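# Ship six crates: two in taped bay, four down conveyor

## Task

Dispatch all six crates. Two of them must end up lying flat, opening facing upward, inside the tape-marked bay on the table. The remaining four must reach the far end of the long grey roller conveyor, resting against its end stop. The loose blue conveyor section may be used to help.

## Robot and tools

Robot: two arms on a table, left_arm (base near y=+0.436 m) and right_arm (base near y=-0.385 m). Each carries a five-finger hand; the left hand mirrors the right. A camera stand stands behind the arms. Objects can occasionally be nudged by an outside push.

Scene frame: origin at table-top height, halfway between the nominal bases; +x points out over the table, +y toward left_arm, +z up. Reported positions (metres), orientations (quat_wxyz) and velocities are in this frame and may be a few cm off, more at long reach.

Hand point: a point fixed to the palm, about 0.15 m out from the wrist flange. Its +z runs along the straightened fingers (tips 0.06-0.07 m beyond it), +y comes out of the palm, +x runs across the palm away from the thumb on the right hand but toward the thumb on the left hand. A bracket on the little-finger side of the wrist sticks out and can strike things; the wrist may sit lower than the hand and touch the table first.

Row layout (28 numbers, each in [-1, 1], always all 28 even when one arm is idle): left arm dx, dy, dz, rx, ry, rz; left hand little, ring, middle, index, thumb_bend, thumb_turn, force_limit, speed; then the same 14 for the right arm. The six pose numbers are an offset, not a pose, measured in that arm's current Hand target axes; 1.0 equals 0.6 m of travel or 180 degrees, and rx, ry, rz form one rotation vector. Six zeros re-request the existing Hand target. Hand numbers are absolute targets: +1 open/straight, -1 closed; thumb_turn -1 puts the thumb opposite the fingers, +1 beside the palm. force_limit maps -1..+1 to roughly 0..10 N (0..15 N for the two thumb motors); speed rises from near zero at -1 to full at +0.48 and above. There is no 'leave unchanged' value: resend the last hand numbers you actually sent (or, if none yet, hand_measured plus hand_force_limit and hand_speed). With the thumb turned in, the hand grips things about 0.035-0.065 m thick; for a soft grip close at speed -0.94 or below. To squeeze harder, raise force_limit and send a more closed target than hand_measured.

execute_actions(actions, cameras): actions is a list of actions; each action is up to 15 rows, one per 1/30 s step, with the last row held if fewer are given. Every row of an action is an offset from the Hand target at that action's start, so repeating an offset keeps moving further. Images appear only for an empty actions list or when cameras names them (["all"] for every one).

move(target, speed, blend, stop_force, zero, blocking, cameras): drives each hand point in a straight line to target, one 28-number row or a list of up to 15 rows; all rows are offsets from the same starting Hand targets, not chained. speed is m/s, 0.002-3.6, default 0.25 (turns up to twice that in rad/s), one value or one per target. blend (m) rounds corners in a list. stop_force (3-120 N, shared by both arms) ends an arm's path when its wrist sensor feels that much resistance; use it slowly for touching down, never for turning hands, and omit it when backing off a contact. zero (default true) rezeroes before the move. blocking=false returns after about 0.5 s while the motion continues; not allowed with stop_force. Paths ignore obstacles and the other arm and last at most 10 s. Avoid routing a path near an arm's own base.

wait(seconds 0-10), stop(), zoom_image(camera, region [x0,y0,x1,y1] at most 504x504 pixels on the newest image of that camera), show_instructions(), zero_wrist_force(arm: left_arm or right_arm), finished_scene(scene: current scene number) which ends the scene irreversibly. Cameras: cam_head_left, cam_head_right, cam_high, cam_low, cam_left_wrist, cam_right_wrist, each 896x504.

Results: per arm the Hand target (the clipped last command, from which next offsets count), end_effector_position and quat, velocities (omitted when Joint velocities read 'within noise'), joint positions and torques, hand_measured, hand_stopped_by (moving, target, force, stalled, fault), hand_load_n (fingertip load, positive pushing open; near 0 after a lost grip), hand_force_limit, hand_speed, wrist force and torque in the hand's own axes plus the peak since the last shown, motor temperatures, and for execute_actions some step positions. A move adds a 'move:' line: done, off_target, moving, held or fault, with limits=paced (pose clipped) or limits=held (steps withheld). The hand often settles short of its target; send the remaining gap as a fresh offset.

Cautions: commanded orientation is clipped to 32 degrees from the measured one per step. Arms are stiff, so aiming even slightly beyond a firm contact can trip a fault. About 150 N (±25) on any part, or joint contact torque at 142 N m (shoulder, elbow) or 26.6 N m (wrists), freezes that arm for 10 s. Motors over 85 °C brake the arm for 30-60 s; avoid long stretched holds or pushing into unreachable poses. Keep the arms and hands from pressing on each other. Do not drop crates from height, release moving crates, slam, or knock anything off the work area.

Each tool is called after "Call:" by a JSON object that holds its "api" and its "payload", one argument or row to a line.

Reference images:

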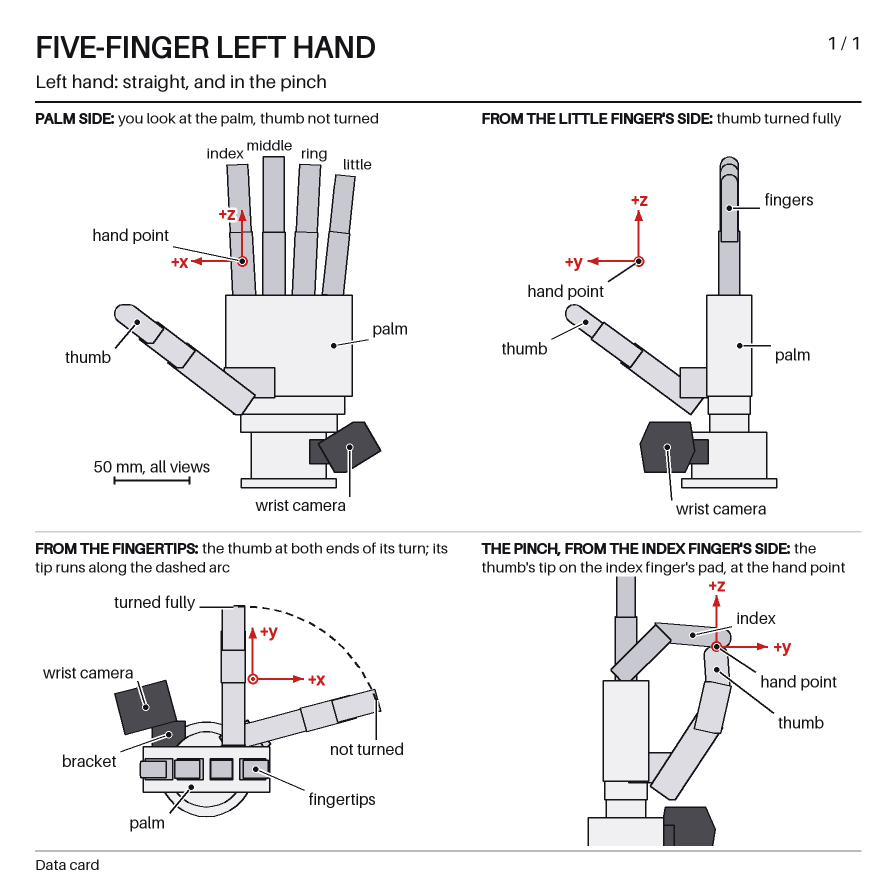

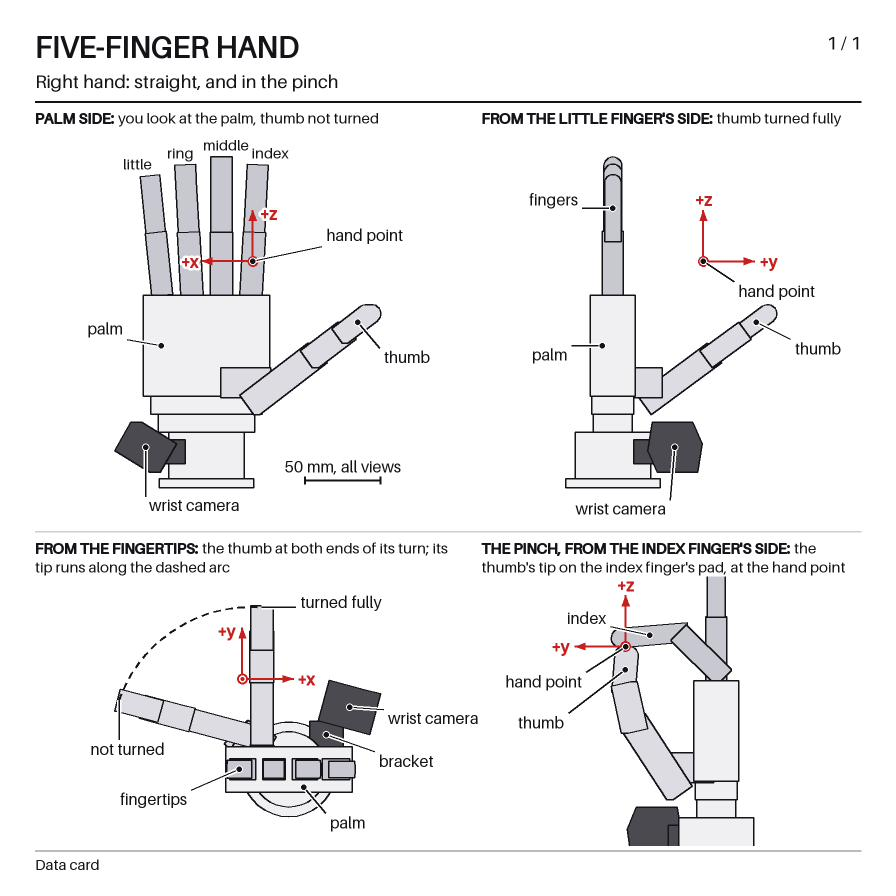

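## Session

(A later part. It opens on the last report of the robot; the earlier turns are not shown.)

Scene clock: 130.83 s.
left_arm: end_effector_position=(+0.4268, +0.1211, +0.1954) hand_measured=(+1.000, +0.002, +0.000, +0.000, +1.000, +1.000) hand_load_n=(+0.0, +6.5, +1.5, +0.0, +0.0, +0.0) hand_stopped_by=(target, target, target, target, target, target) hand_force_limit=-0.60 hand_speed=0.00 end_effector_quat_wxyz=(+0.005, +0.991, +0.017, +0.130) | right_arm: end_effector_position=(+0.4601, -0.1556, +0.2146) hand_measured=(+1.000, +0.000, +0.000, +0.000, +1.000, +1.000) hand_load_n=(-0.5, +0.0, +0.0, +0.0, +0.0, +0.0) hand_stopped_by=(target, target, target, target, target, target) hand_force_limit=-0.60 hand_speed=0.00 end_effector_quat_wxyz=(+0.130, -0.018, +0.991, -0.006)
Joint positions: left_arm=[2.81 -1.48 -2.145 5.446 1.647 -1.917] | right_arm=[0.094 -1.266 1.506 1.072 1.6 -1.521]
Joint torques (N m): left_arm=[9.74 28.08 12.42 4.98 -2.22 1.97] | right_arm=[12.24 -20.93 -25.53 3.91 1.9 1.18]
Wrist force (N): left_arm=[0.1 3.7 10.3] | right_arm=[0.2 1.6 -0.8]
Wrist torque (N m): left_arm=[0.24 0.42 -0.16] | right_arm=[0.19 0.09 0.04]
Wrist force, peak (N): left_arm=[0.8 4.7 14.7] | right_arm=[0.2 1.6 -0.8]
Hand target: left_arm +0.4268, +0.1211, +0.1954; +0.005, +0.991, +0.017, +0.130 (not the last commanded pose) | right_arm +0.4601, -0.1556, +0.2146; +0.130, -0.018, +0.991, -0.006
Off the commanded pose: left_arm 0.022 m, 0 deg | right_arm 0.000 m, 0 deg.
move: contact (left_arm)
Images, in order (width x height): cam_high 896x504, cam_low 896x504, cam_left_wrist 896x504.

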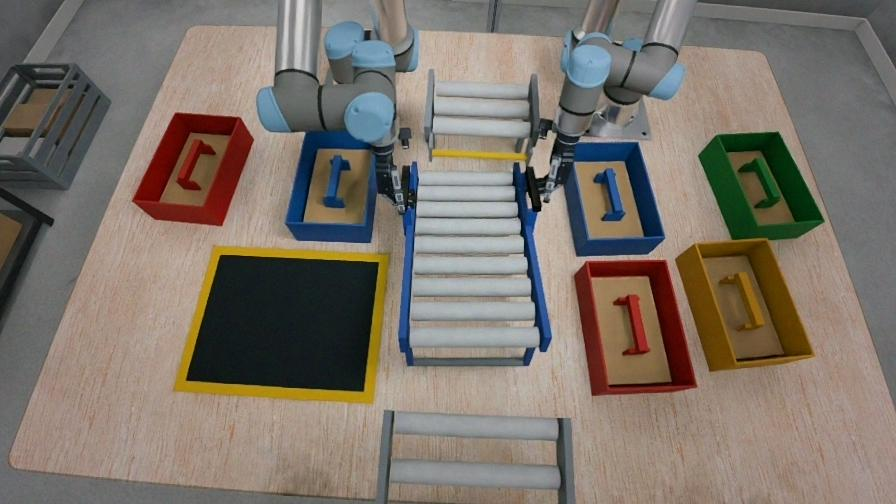

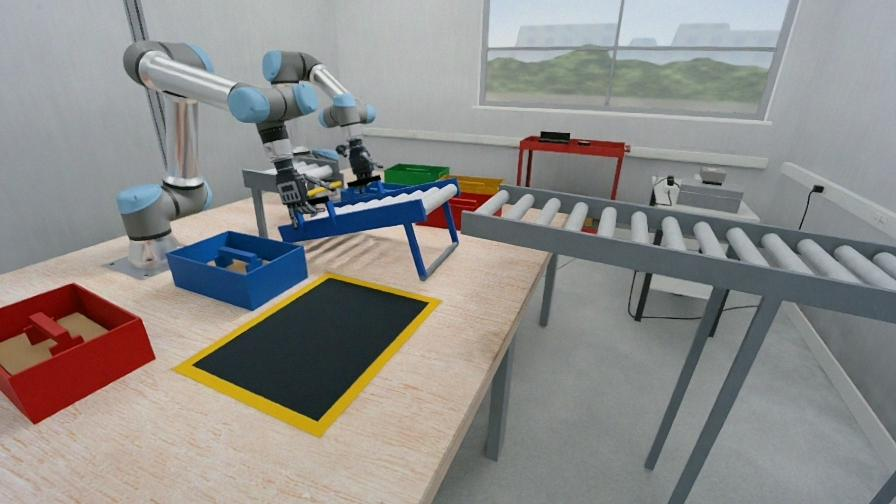

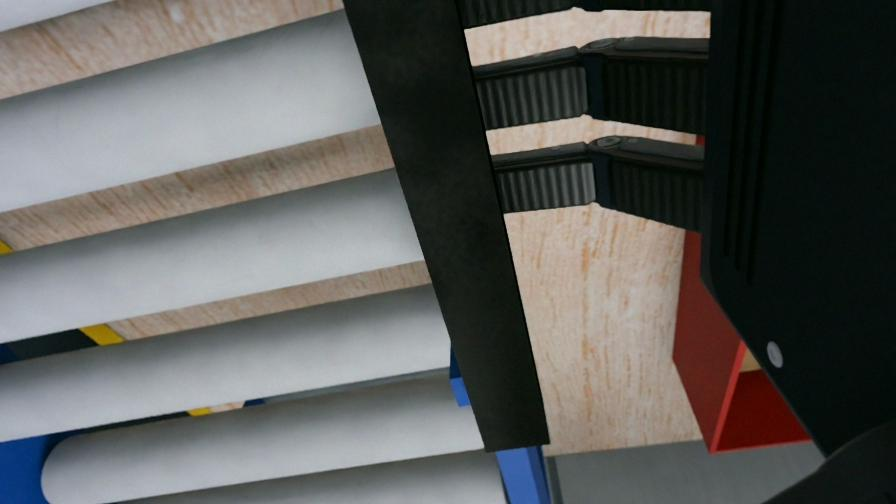

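Call:
{"api": "move", "payload": {
  "target": [
    [0,0,0.009,0,0,0,1,0,0,0,1,1,-0.6,0, 0,0,0,0,0,0,1,0,0,0,1,1,-0.6,0]
  ],
  "cameras": [],
  "speed": 0.06
}}

Call:
{"api": "move", "payload": {
  "target": [0,0.037,0,0,0,0,1,0,0,0,1,1,-0.6,0, 0,0,0,0,0,0,1,0,0,0,1,1,-0.6,0],
  "cameras": ["cam_high","cam_low","cam_left_wrist","cam_right_wrist"],
  "speed": 0.04,
  "stop_force": 10
}}

Call:
{"api": "zoom_image", "payload": {
  "camera": "cam_low",
  "region": [270, 160, 410, 240]
}}

Scene clock: 132.53 s.
left_arm: end_effector_position=(+0.4282, +0.1210, +0.1903) hand_measured=(+1.000, +0.000, +0.000, +0.000, +1.000, +1.000) hand_load_n=(+0.0, +0.0, +0.5, +0.0, +0.0, +0.0) hand_stopped_by=(target, target, target, target, target, target) hand_force_limit=-0.60 hand_speed=0.00 end_effector_quat_wxyz=(+0.005, +0.991, +0.017, +0.130) | right_arm: end_effector_position=(+0.4601, -0.1556, +0.2146) hand_measured=(+1.000, +0.000, +0.000, +0.000, +1.000, +1.000) hand_load_n=(+0.0, +0.0, +0.0, +0.0, +0.0, +0.0) hand_stopped_by=(target, target, target, target, target, target) hand_force_limit=-0.60 hand_speed=0.00 end_effector_quat_wxyz=(+0.130, -0.018, +0.991, -0.006)
Joint positions: left_arm=[2.811 -1.49 -2.151 5.462 1.647 -1.916] | right_arm=[0.094 -1.266 1.506 1.072 1.6 -1.521]
Joint torques (N m): left_arm=[8.69 10.26 7.15 4.24 -2.48 1.93] | right_arm=[12.06 -21.31 -24.89 3.84 1.86 1.09]
Wrist force (N): left_arm=[-0.5 -0.5 -1.4] | right_arm=[0.4 1.6 -0.3]
Wrist torque (N m): left_arm=[0.32 -0.04 -0.02] | right_arm=[0.16 0.04 0.07]
Wrist force, peak (N): left_arm=[0.1 3.8 10.5] | right_arm=[0.4 1.6 -0.8]
Hand target: left_arm +0.4282, +0.1210, +0.1902; +0.005, +0.991, +0.017, +0.130 | right_arm +0.4601, -0.1556, +0.2146; +0.130, -0.018, +0.991, -0.006
Off the commanded pose: left_arm 0.000 m, 0 deg | right_arm 0.000 m, 0 deg.
move: done
No camera images: "cameras" was empty.

Scene clock: 134.20 s.
left_arm: end_effector_position=(+0.4289, +0.0989, +0.1906) hand_measured=(+1.000, +0.000, +0.000, +0.000, +1.000, +1.000) hand_load_n=(+0.0, +2.5, +0.0, +0.0, +0.0, +0.0) hand_stopped_by=(target, target, target, target, target, target) hand_force_limit=-0.60 hand_speed=0.00 end_effector_quat_wxyz=(+0.005, +0.991, +0.017, +0.130) | right_arm: end_effector_position=(+0.4601, -0.1556, +0.2146) hand_measured=(+1.000, +0.000, +0.000, +0.000, +1.000, +1.000) hand_load_n=(+0.0, +0.5, +0.0, +0.0, +0.0, +0.0) hand_stopped_by=(target, target, target, target, target, target) hand_force_limit=-0.60 hand_speed=0.00 end_effector_quat_wxyz=(+0.130, -0.018, +0.991, -0.006)
Joint positions: left_arm=[2.762 -1.525 -2.116 5.459 1.659 -1.964] | right_arm=[0.094 -1.266 1.506 1.072 1.6 -1.521]
Joint torques (N m): left_arm=[-12.85 14 37.38 2.15 1.13 -1.61] | right_arm=[12.53 -21.3 -25.6 3.74 1.85 1.13]
Wrist force (N): left_arm=[-0.4 -7.2 2.9] | right_arm=[0.6 1.3 -0.6]
Wrist torque (N m): left_arm=[0.09 0.12 0.42] | right_arm=[0.13 0.02 0.07]
Wrist force, peak (N): left_arm=[-0.4 -7.2 3.1] | right_arm=[0.6 1.8 -0.3]
Hand target: left_arm +0.4289, +0.0989, +0.1906; +0.005, +0.991, +0.017, +0.130 | right_arm +0.4601, -0.1556, +0.2146; +0.130, -0.018, +0.991, -0.006
Off the commanded pose: left_arm 0.000 m, 0 deg | right_arm 0.000 m, 0 deg.
move: done
Images, in order (width x height): cam_high 896x504, cam_low 896x504, cam_left_wrist 896x504, cam_right_wrist 896x504.

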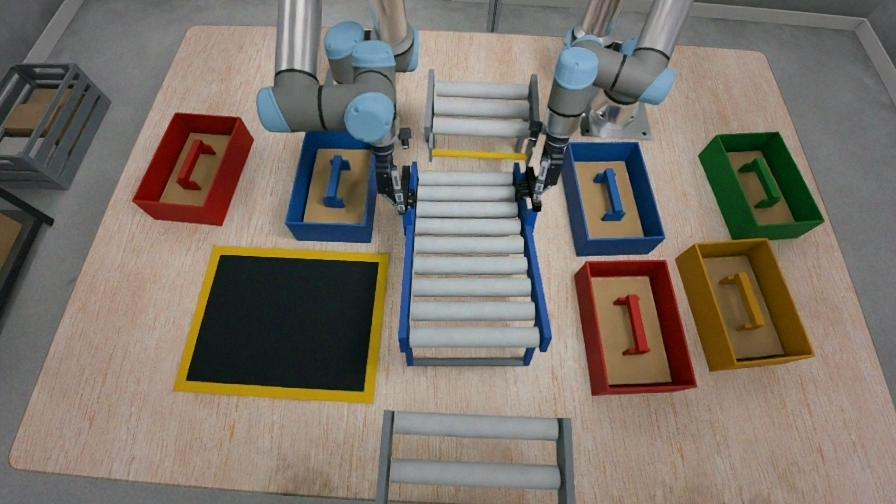

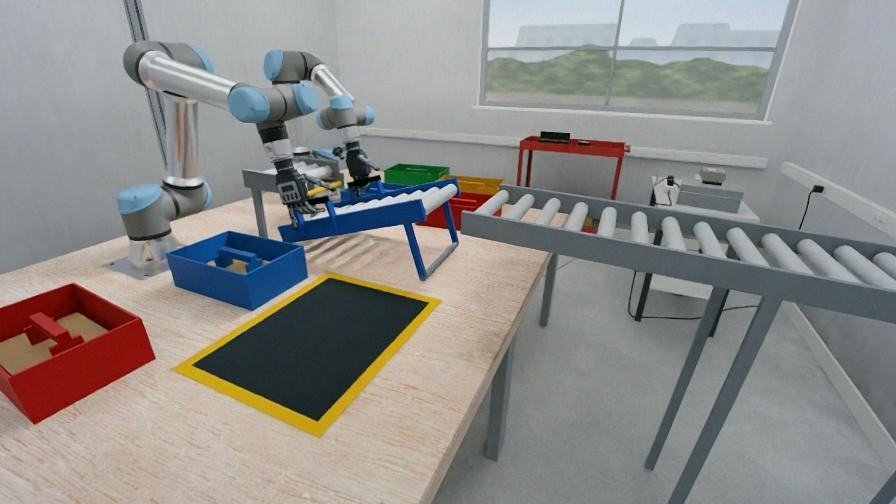

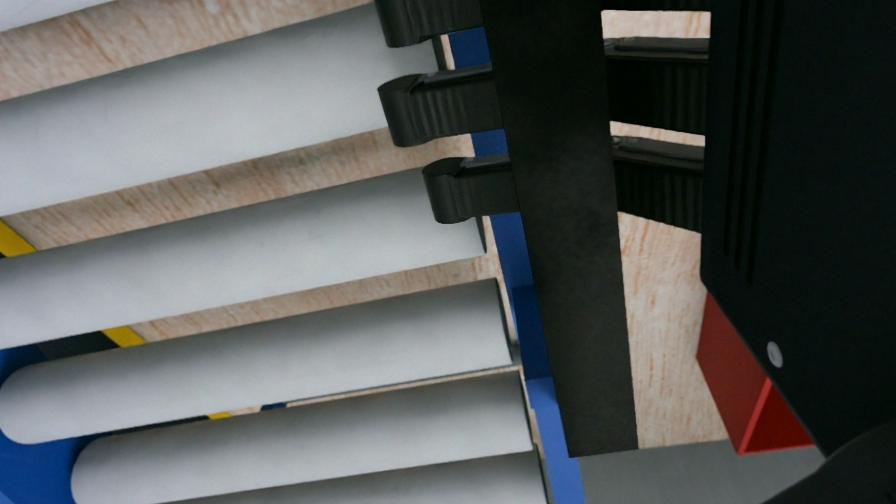

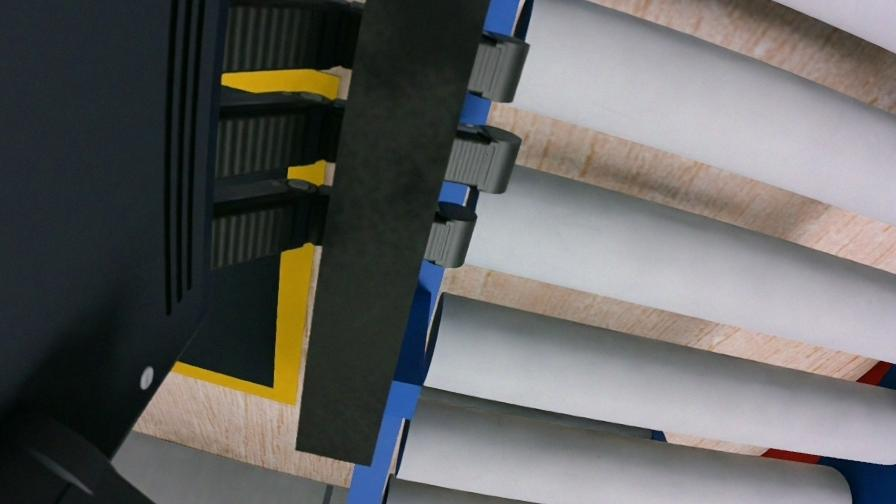

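Scaled by 3.600 from the camera's 896x504 image, which has a finer 1280x720 frame.

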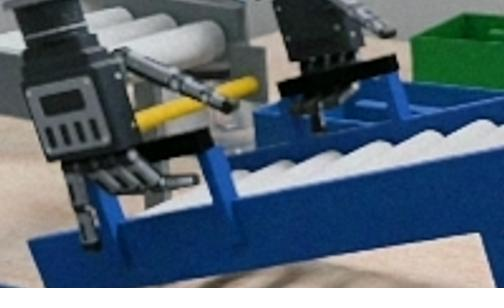

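Call:
{"api": "move", "payload": {
  "target": [0,-0.008,0,0,0,0,1,-0.5,-0.5,-0.5,1,1,-0.6,-0.6, 0,0.007,0,0,0,0,1,-0.5,-0.5,-0.5,1,1,-0.6,-0.6],
  "cameras": ["cam_low","cam_left_wrist","cam_right_wrist"],
  "speed": 0.04
}}

Scene clock: 135.77 s.
left_arm: end_effector_position=(+0.4288, +0.1035, +0.1905) hand_measured=(+1.000, +0.000, -0.032, -0.068, +1.000, +1.000) hand_load_n=(+0.0, +0.0, +0.0, +1.0, +0.0, +0.0) hand_stopped_by=(target, force, force, force, target, target) hand_force_limit=-0.60 hand_speed=-0.60 end_effector_quat_wxyz=(+0.005, +0.991, +0.017, +0.130) | right_arm: end_effector_position=(+0.4600, -0.1515, +0.2145) hand_measured=(+1.000, -0.286, -0.290, -0.322, +1.000, +1.000) hand_load_n=(+0.0, +6.0, +0.5, +10.5, +0.0, +0.0) hand_stopped_by=(target, force, force, force, target, target) hand_force_limit=-0.60 hand_speed=-0.60 end_effector_quat_wxyz=(+0.130, -0.018, +0.991, -0.006)
Joint positions: left_arm=[2.772 -1.518 -2.124 5.46 1.657 -1.954] | right_arm=[0.104 -1.263 1.501 1.074 1.603 -1.511]
Joint torques (N m): left_arm=[8.48 26.57 9.13 4.55 -2.1 2.34] | right_arm=[15.54 -30.32 -34.5 3.39 -0.13 1.76]
Wrist force (N): left_arm=[0.2 1.7 1.8] | right_arm=[8.0 -3.4 20.4]
Wrist torque (N m): left_arm=[0.23 -0.13 0.00] | right_arm=[-0.09 -0.31 0.05]
Wrist force, peak (N): left_arm=[1.6 -8.6 14.9] | right_arm=[3.8 1.8 26.3]
Hand target: left_arm +0.4288, +0.1037, +0.1905; +0.005, +0.991, +0.017, +0.130 | right_arm +0.4599, -0.1514, +0.2145; +0.130, -0.018, +0.991, -0.006
Off the commanded pose: left_arm 0.000 m, 0 deg | right_arm 0.000 m, 0 deg.
move: done
Images, in order (width x height): cam_low 896x504, cam_left_wrist 896x504, cam_right_wrist 896x504.

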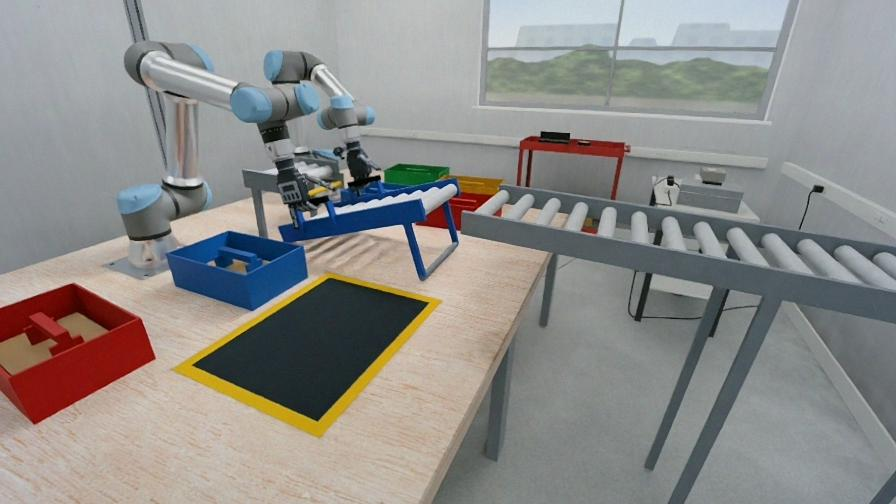

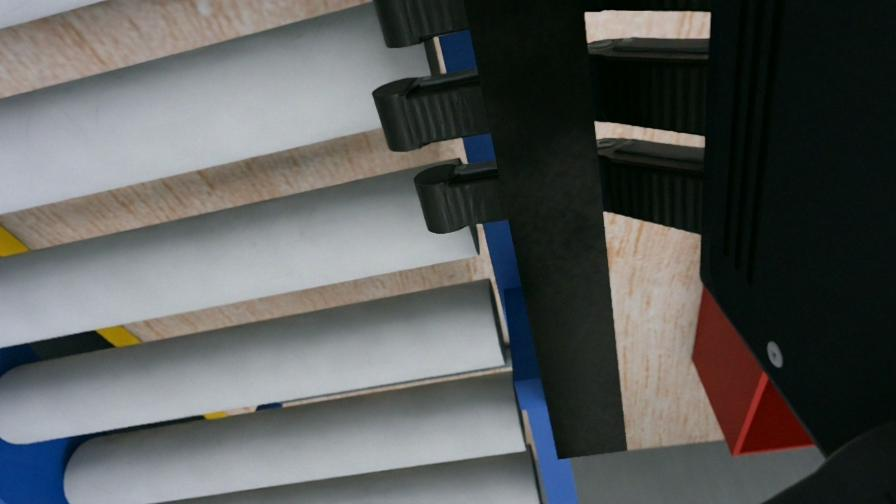

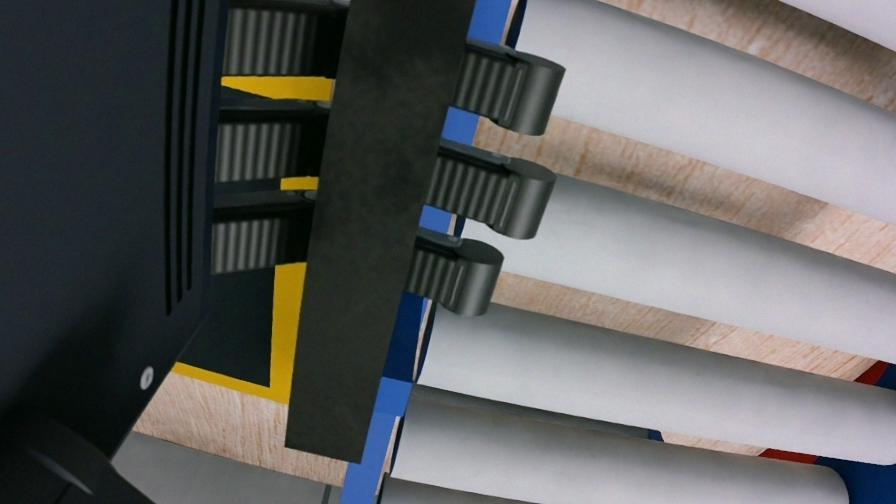

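Call:
{"api": "move", "payload": {
  "target": [0,0,0,0,0,0,1,-0.5,-0.5,-0.5,1,-1,-0.6,-0.3, 0,0,0,0,0,0,1,-0.5,-0.5,-0.5,1,-1,-0.6,-0.3],
  "cameras": ["cam_low","cam_left_wrist","cam_right_wrist","cam_high"],
  "speed": 0.04
}}

Scene clock: 138.63 s.
left_arm: end_effector_position=(+0.4288, +0.1037, +0.1905) hand_measured=(+1.000, +0.000, -0.032, -0.068, +1.000, -1.000) hand_load_n=(+0.0, +0.0, +0.0, +1.0, +0.0, +0.0) hand_stopped_by=(target, force, force, force, target, target) hand_force_limit=-0.60 hand_speed=-0.30 end_effector_quat_wxyz=(+0.005, +0.991, +0.017, +0.130) | right_arm: end_effector_position=(+0.4599, -0.1514, +0.2145) hand_measured=(+1.000, -0.286, -0.290, -0.322, +1.000, -1.000) hand_load_n=(+0.0, +6.0, +0.5, +10.5, +0.0, +0.0) hand_stopped_by=(target, force, force, force, target, target) hand_force_limit=-0.60 hand_speed=-0.30 end_effector_quat_wxyz=(+0.130, -0.018, +0.991, -0.006)
Joint positions: left_arm=[2.772 -1.517 -2.124 5.46 1.656 -1.954] | right_arm=[0.104 -1.263 1.501 1.074 1.603 -1.511]
Joint torques (N m): left_arm=[9.78 25.71 9.18 4.05 -1.39 1.84] | right_arm=[14.93 -30.4 -33.68 3.23 -0.7 1.48]
Wrist force (N): left_arm=[0.0 1.5 1.3] | right_arm=[6.9 -3.8 19.8]
Wrist torque (N m): left_arm=[0.26 -0.08 -0.01] | right_arm=[-0.08 -0.25 0.02]
Wrist force, peak (N): left_arm=[-0.2 2.0 1.7] | right_arm=[7.6 -4.0 20.2]
Hand target: left_arm +0.4288, +0.1037, +0.1905; +0.005, +0.991, +0.017, +0.130 | right_arm +0.4599, -0.1514, +0.2145; +0.130, -0.018, +0.991, -0.006
Off the commanded pose: left_arm 0.000 m, 0 deg | right_arm 0.000 m, 0 deg.
move: done
Images, in order (width x height): cam_high 896x504, cam_low 896x504, cam_left_wrist 896x504, cam_right_wrist 896x504.

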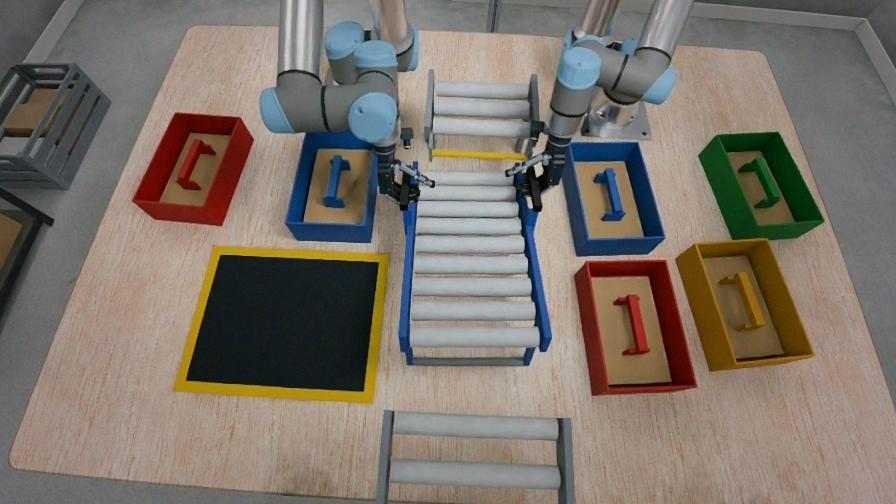

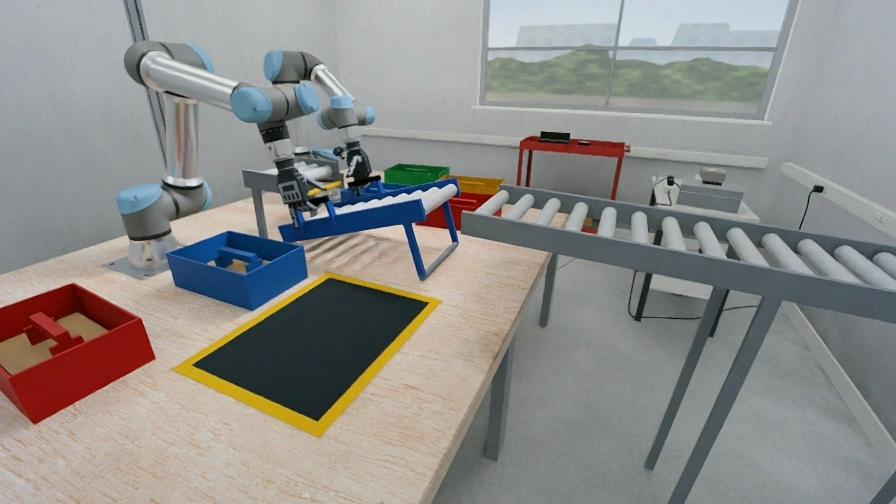

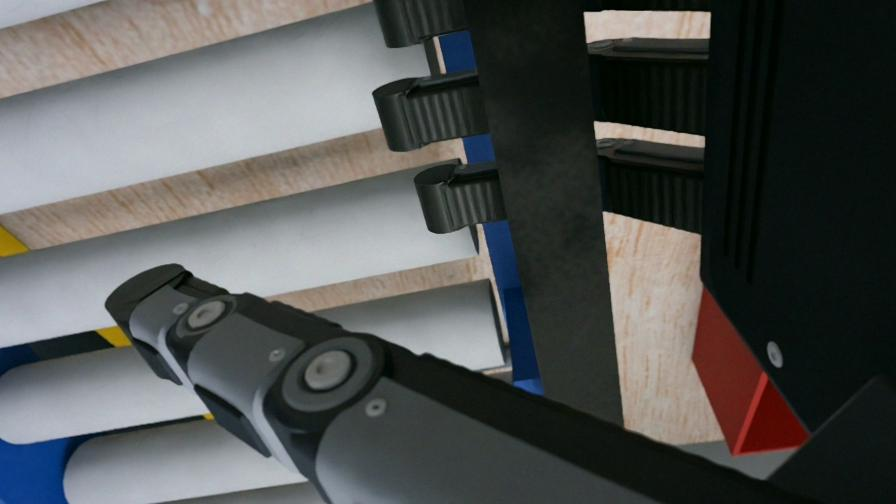

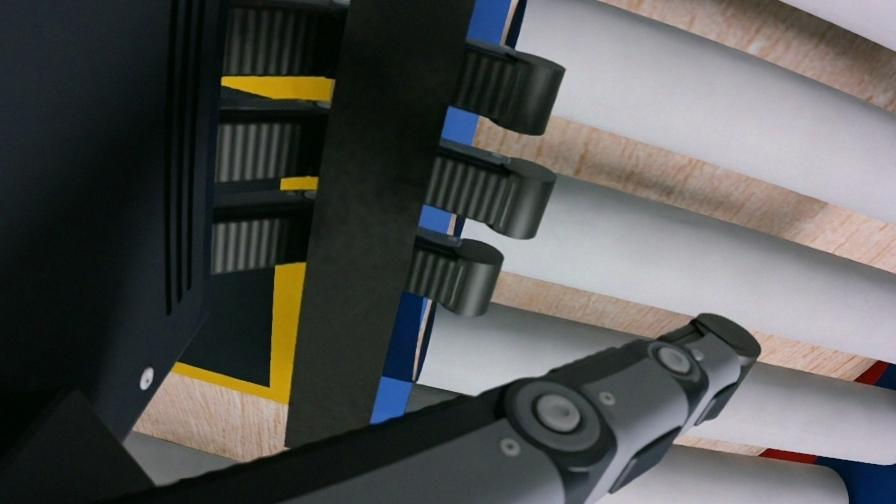

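Call:
{"api": "move", "payload": {
  "target": [0,0,0,0,0,0,1,-0.6,-0.6,-0.6,-0.5,-1,-0.3,-0.6, 0,0,0,0,0,0,1,-0.6,-0.6,-0.6,-0.5,-1,-0.3,-0.6],
  "cameras": ["cam_low","cam_left_wrist","cam_right_wrist"],
  "speed": 0.04
}}

Scene clock: 141.40 s.
left_arm: end_effector_position=(+0.4288, +0.1036, +0.1905) hand_measured=(+1.000, -0.068, -0.102, -0.102, -0.116, -1.000) hand_load_n=(+0.0, +3.5, +5.5, +0.0, +6.5, +0.5) hand_stopped_by=(target, force, force, force, force, target) hand_force_limit=-0.30 hand_speed=-0.60 end_effector_quat_wxyz=(+0.005, +0.991, +0.017, +0.130) | right_arm: end_effector_position=(+0.4599, -0.1514, +0.2145) hand_measured=(+1.000, -0.288, -0.318, -0.322, +0.322, -1.000) hand_load_n=(+0.0, +1.5, +10.5, +5.0, +6.0, +0.5) hand_stopped_by=(target, force, force, force, force, target) hand_force_limit=-0.30 hand_speed=-0.60 end_effector_quat_wxyz=(+0.130, -0.018, +0.991, -0.006)
Joint positions: left_arm=[2.772 -1.517 -2.124 5.46 1.656 -1.954] | right_arm=[0.104 -1.263 1.501 1.074 1.603 -1.511]
Joint torques (N m): left_arm=[-10.8 25.91 43.82 4.3 -0.48 1.14] | right_arm=[1.86 -47.87 -22.38 2.83 -4.11 0.4]
Wrist force (N): left_arm=[-3.4 -3.6 16.9] | right_arm=[5.7 -3.6 17.8]
Wrist torque (N m): left_arm=[-0.18 0.54 0.13] | right_arm=[-0.09 -0.26 0.02]
Wrist force, peak (N): left_arm=[-2.2 -4.8 17.8] | right_arm=[6.8 -2.5 24.9]
Hand target: left_arm +0.4288, +0.1037, +0.1905; +0.005, +0.991, +0.017, +0.130 | right_arm +0.4599, -0.1514, +0.2145; +0.130, -0.018, +0.991, -0.006
Off the commanded pose: left_arm 0.000 m, 0 deg | right_arm 0.000 m, 0 deg.
move: done
Images, in order (width x height): cam_low 896x504, cam_left_wrist 896x504, cam_right_wrist 896x504.

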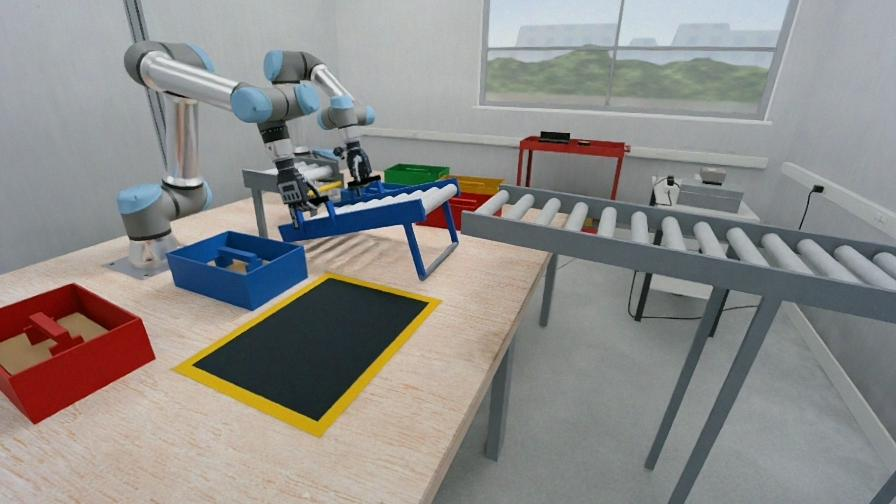

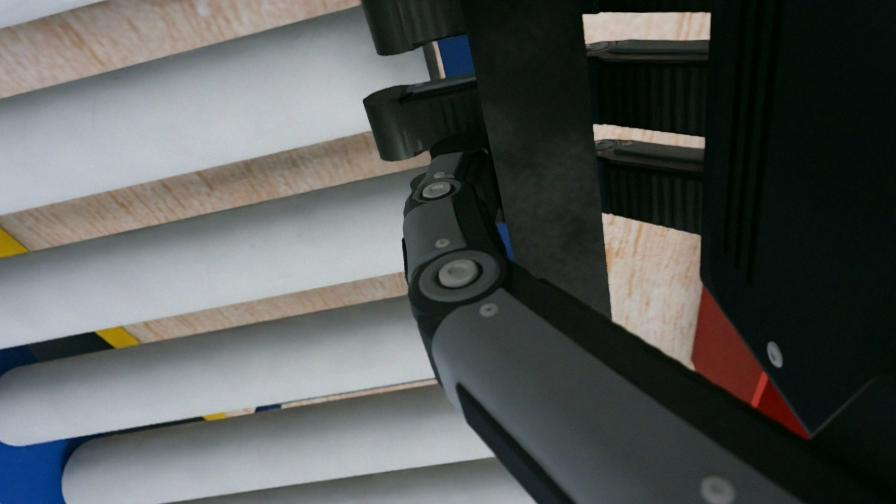

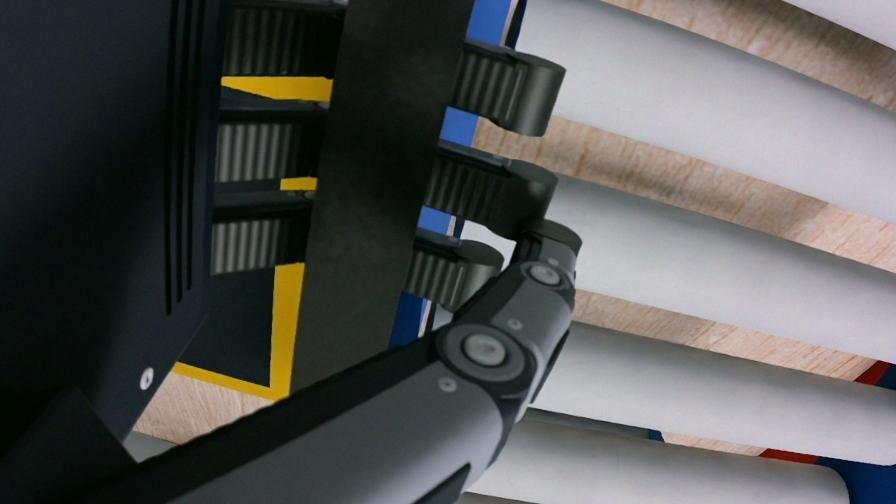

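Call:
{"api": "move", "payload": {
  "target": [0.0642,0.0027,-0.0635,0,-0.0417,0,1,-0.6,-0.6,-0.6,-0.5,-1,-0.3,-0.6, -0.0668,-0.0028,-0.0555,0,0.0417,0,1,-0.6,-0.6,-0.6,-0.5,-1,-0.3,-0.6],
  "cameras": ["cam_low","cam_left_wrist","cam_right_wrist","cam_high"],
  "speed": 0.05,
  "stop_force": 50
}}

Scene clock: 147.27 s.
left_arm: end_effector_position=(+0.4509, +0.1038, +0.2285) hand_measured=(+1.000, -0.070, -0.102, -0.102, -0.116, -1.000) hand_load_n=(+0.0, +1.0, +1.0, +0.0, +2.0, +0.0) hand_stopped_by=(target, force, force, force, force, target) hand_force_limit=-0.30 hand_speed=-0.60 end_effector_quat_wxyz=(+0.006, +0.997, +0.017, +0.077) | right_arm: end_effector_position=(+0.4901, -0.1514, +0.2571) hand_measured=(+1.000, -0.286, -0.318, -0.322, +0.322, -1.000) hand_load_n=(+0.0, +8.5, +15.5, +5.0, +3.0, +0.5) hand_stopped_by=(target, force, force, force, force, target) hand_force_limit=-0.30 hand_speed=-0.60 end_effector_quat_wxyz=(+0.065, -0.017, +0.998, -0.007)
Joint positions: left_arm=[2.811 -1.546 -1.939 5.207 1.61 -1.922] | right_arm=[0.094 -1.129 1.211 1.361 1.593 -1.517]
Joint torques (N m): left_arm=[-8.31 20.21 11.93 4.47 4.73 -1.66] | right_arm=[-4.34 -41.2 -36.3 5.77 0.22 -1.27]
Wrist force (N): left_arm=[-3.3 6.8 2.6] | right_arm=[5.0 9.6 30.3]
Wrist torque (N m): left_arm=[0.33 0.08 -0.20] | right_arm=[-0.08 -0.82 0.23]
Wrist force, peak (N): left_arm=[3.3 8.1 102.4] | right_arm=[14.9 32.8 40.4]
Hand target: left_arm +0.4509, +0.1038, +0.2285; +0.006, +0.997, +0.017, +0.077 (not the last commanded pose) | right_arm +0.4901, -0.1514, +0.2571; +0.065, -0.017, +0.998, -0.007
Off the commanded pose: left_arm 0.010 m, 1 deg | right_arm 0.000 m, 0 deg.
move: contact (left_arm)
Images, in order (width x height): cam_high 896x504, cam_low 896x504, cam_left_wrist 896x504, cam_right_wrist 896x504.

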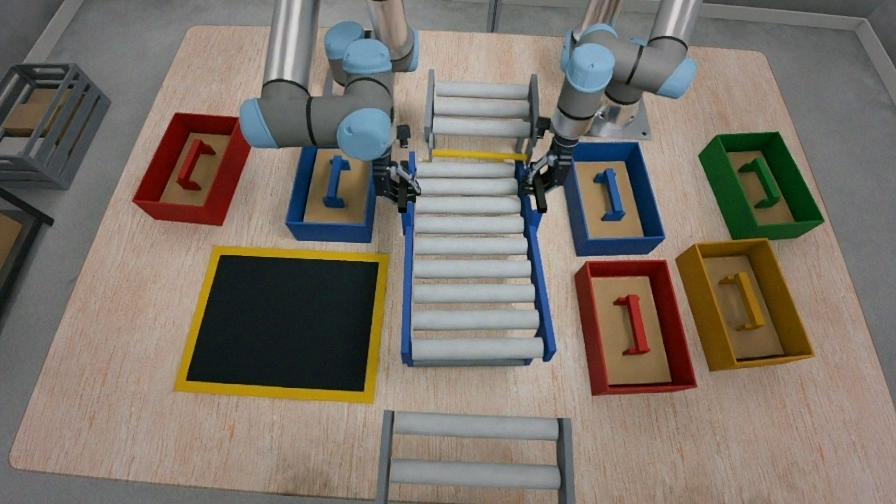

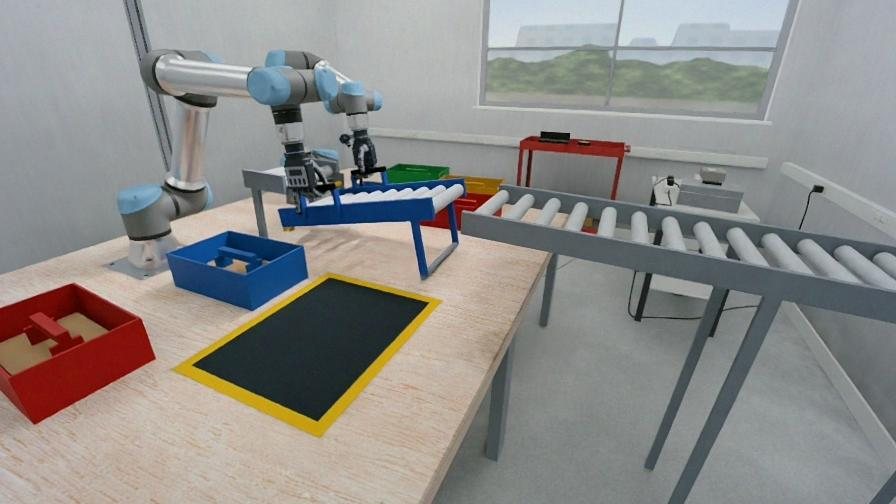

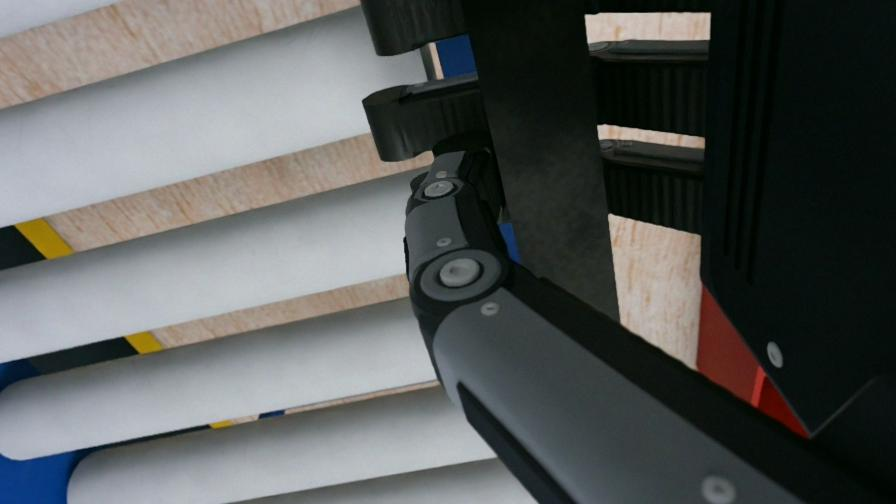

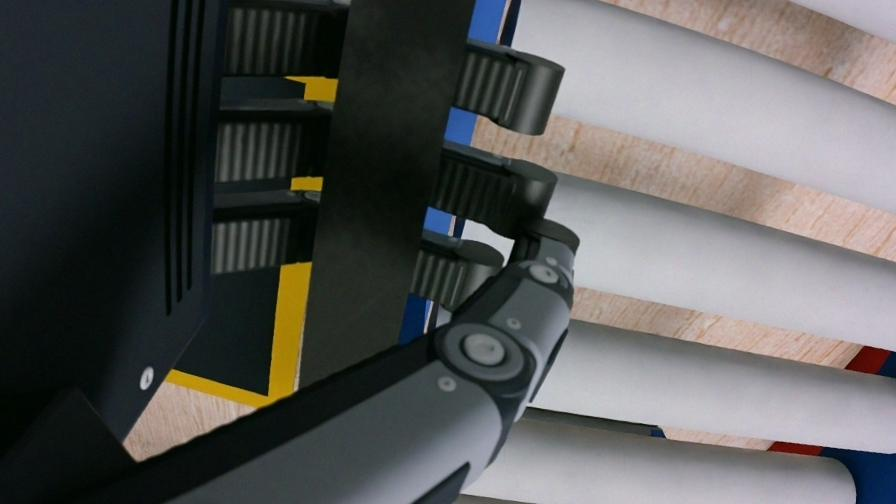

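Call:
{"api": "zoom_image", "payload": {
  "camera": "cam_high",
  "region": [390, 120, 560, 240]
}}

Call:
{"api": "zoom_image", "payload": {
  "camera": "cam_low",
  "region": [230, 150, 410, 250]
}}

Scaled by 2.965 from the camera's 896x504 image, which has a finer 1280x720 frame.

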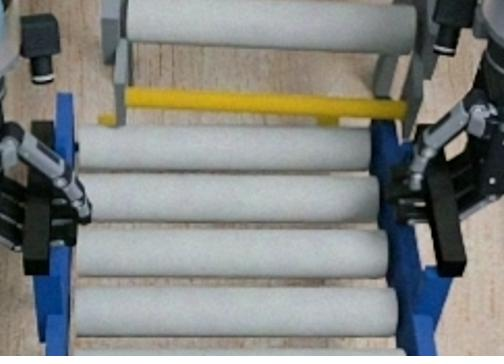

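Scaled by 2.800 from the camera's 896x504 image, which has a finer 1280x720 frame.

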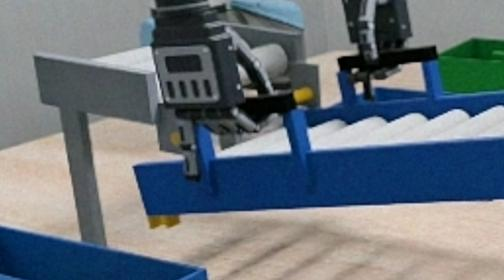

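Call:
{"api": "move", "payload": {
  "target": [
    [-0.0245,-0.0012,0.0282,0,0.0178,0,1,-0.6,-0.6,-0.6,-0.5,-1,-0.3,-0.6, 0.0363,0.0017,0.0375,0,-0.025,0,1,-0.6,-0.6,-0.6,-0.5,-1,-0.3,-0.6],
    [0.0455,-0.0408,0.0385,0,0.0178,0.0183,1,-0.6,-0.6,-0.6,-0.5,-1,-0.3,-0.6, -0.0097,0.04,0.0428,0,-0.025,0.0183,1,-0.6,-0.6,-0.6,-0.5,-1,-0.3,-0.6]
  ],
  "cameras": ["cam_low","cam_left_wrist","cam_right_wrist","cam_high"],
  "speed": 0.05
}}

Call:
{"api": "zoom_image", "payload": {
  "camera": "cam_high",
  "region": [390, 120, 560, 240]
}}

Call:
{"api": "zoom_image", "payload": {
  "camera": "cam_low",
  "region": [230, 150, 410, 250]
}}

Scene clock: 156.67 s.
left_arm: end_effector_position=(+0.4805, +0.1289, +0.2095) hand_measured=(+1.000, -0.068, -0.102, -0.102, -0.114, -1.000) hand_load_n=(+0.0, +6.5, +5.0, +0.5, +6.5, -3.0) hand_stopped_by=(target, force, force, force, force, target) hand_force_limit=-0.30 hand_speed=-0.60 end_effector_quat_wxyz=(+0.004, +0.994, -0.012, +0.105) | right_arm: end_effector_position=(+0.4983, -0.1276, +0.2320) hand_measured=(+1.000, -0.288, -0.318, -0.324, +0.322, -1.000) hand_load_n=(+0.0, +2.5, +11.0, +0.0, +3.5, +0.5) hand_stopped_by=(target, force, force, force, force, target) hand_force_limit=-0.30 hand_speed=-0.60 end_effector_quat_wxyz=(+0.104, +0.011, +0.995, -0.004) end_effector_velocity=(+0.001, +0.000, -0.002) end_effector_angular_velocity=(+0.000, +0.003, -0.002)
Joint positions: left_arm=[2.879 -1.58 -1.983 5.341 1.614 -1.796] | right_arm=[0.151 -1.134 1.279 1.221 1.611 -1.406]
Joint velocities: left_arm=[within noise] | right_arm=[0 0.005 -0.003 0.001 0.001 0.003]
Joint torques (N m): left_arm=[9.13 27.27 49.21 8.96 -3.75 1.02] | right_arm=[12.07 -27.6 -28.8 3.93 1.82 1.68]
Wrist force (N): left_arm=[-12.2 -4.9 20.9] | right_arm=[3.8 2.3 5.1]
Wrist torque (N m): left_arm=[-0.31 0.89 0.23] | right_arm=[0.21 -0.21 0.15]
Wrist force, peak (N): left_arm=[-12.2 -4.8 21.0] | right_arm=[5.0 9.6 30.7]
Hand target: left_arm +0.4807, +0.1289, +0.2095; +0.004, +0.994, -0.012, +0.105 | right_arm +0.4984, -0.1275, +0.2320; +0.104, +0.011, +0.995, -0.004
Off the commanded pose: left_arm 0.000 m, 0 deg | right_arm 0.000 m, 0 deg.
move: done
Images, in order (width x height): cam_high 896x504, cam_low 896x504, cam_left_wrist 896x504, cam_right_wrist 896x504.

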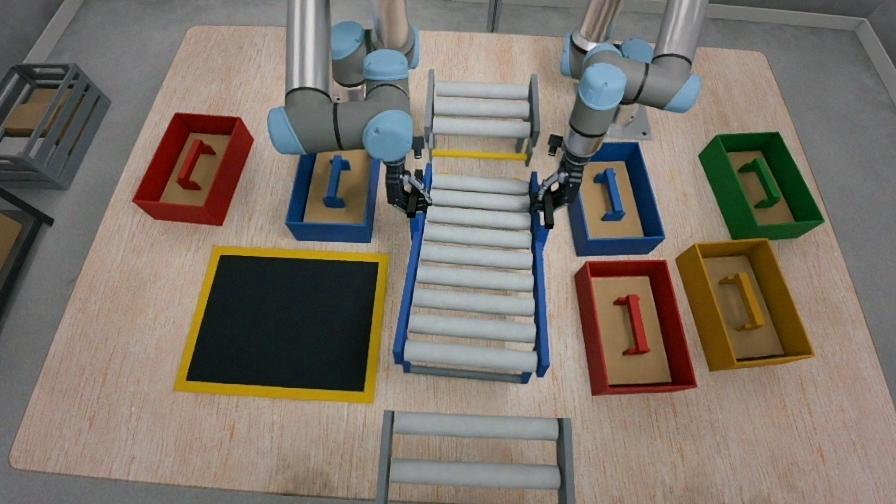

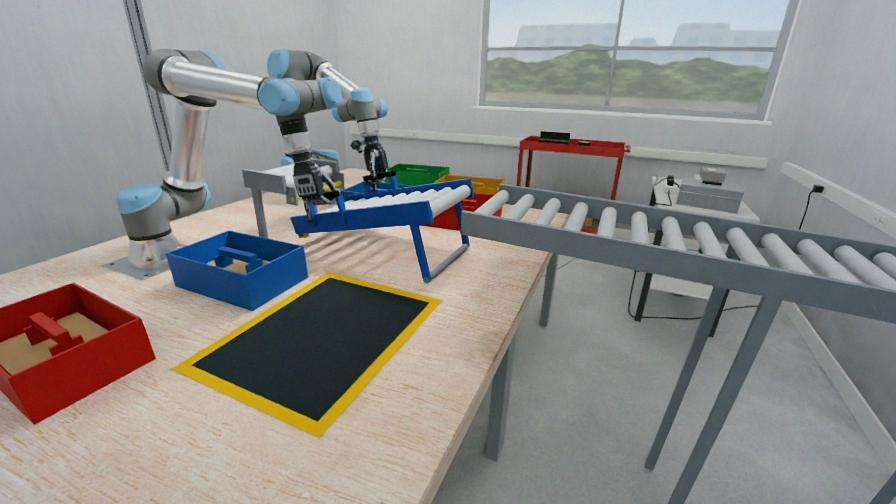

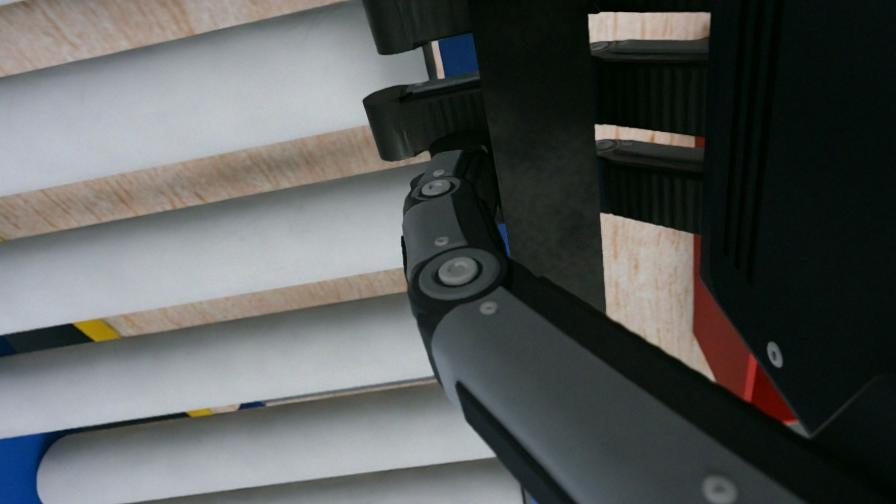

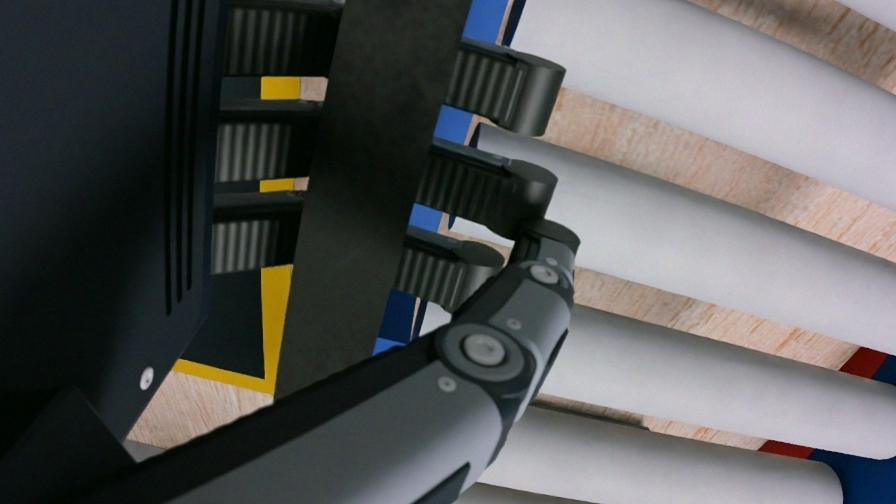

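Scaled by 2.965 from the camera's 896x504 image, which has a finer 1280x720 frame.

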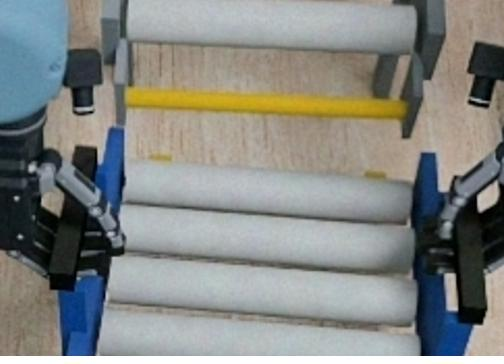

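Scaled by 2.800 from the camera's 896x504 image, which has a finer 1280x720 frame.

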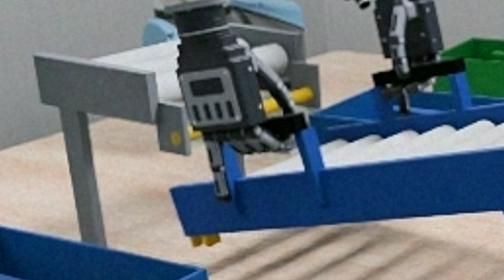

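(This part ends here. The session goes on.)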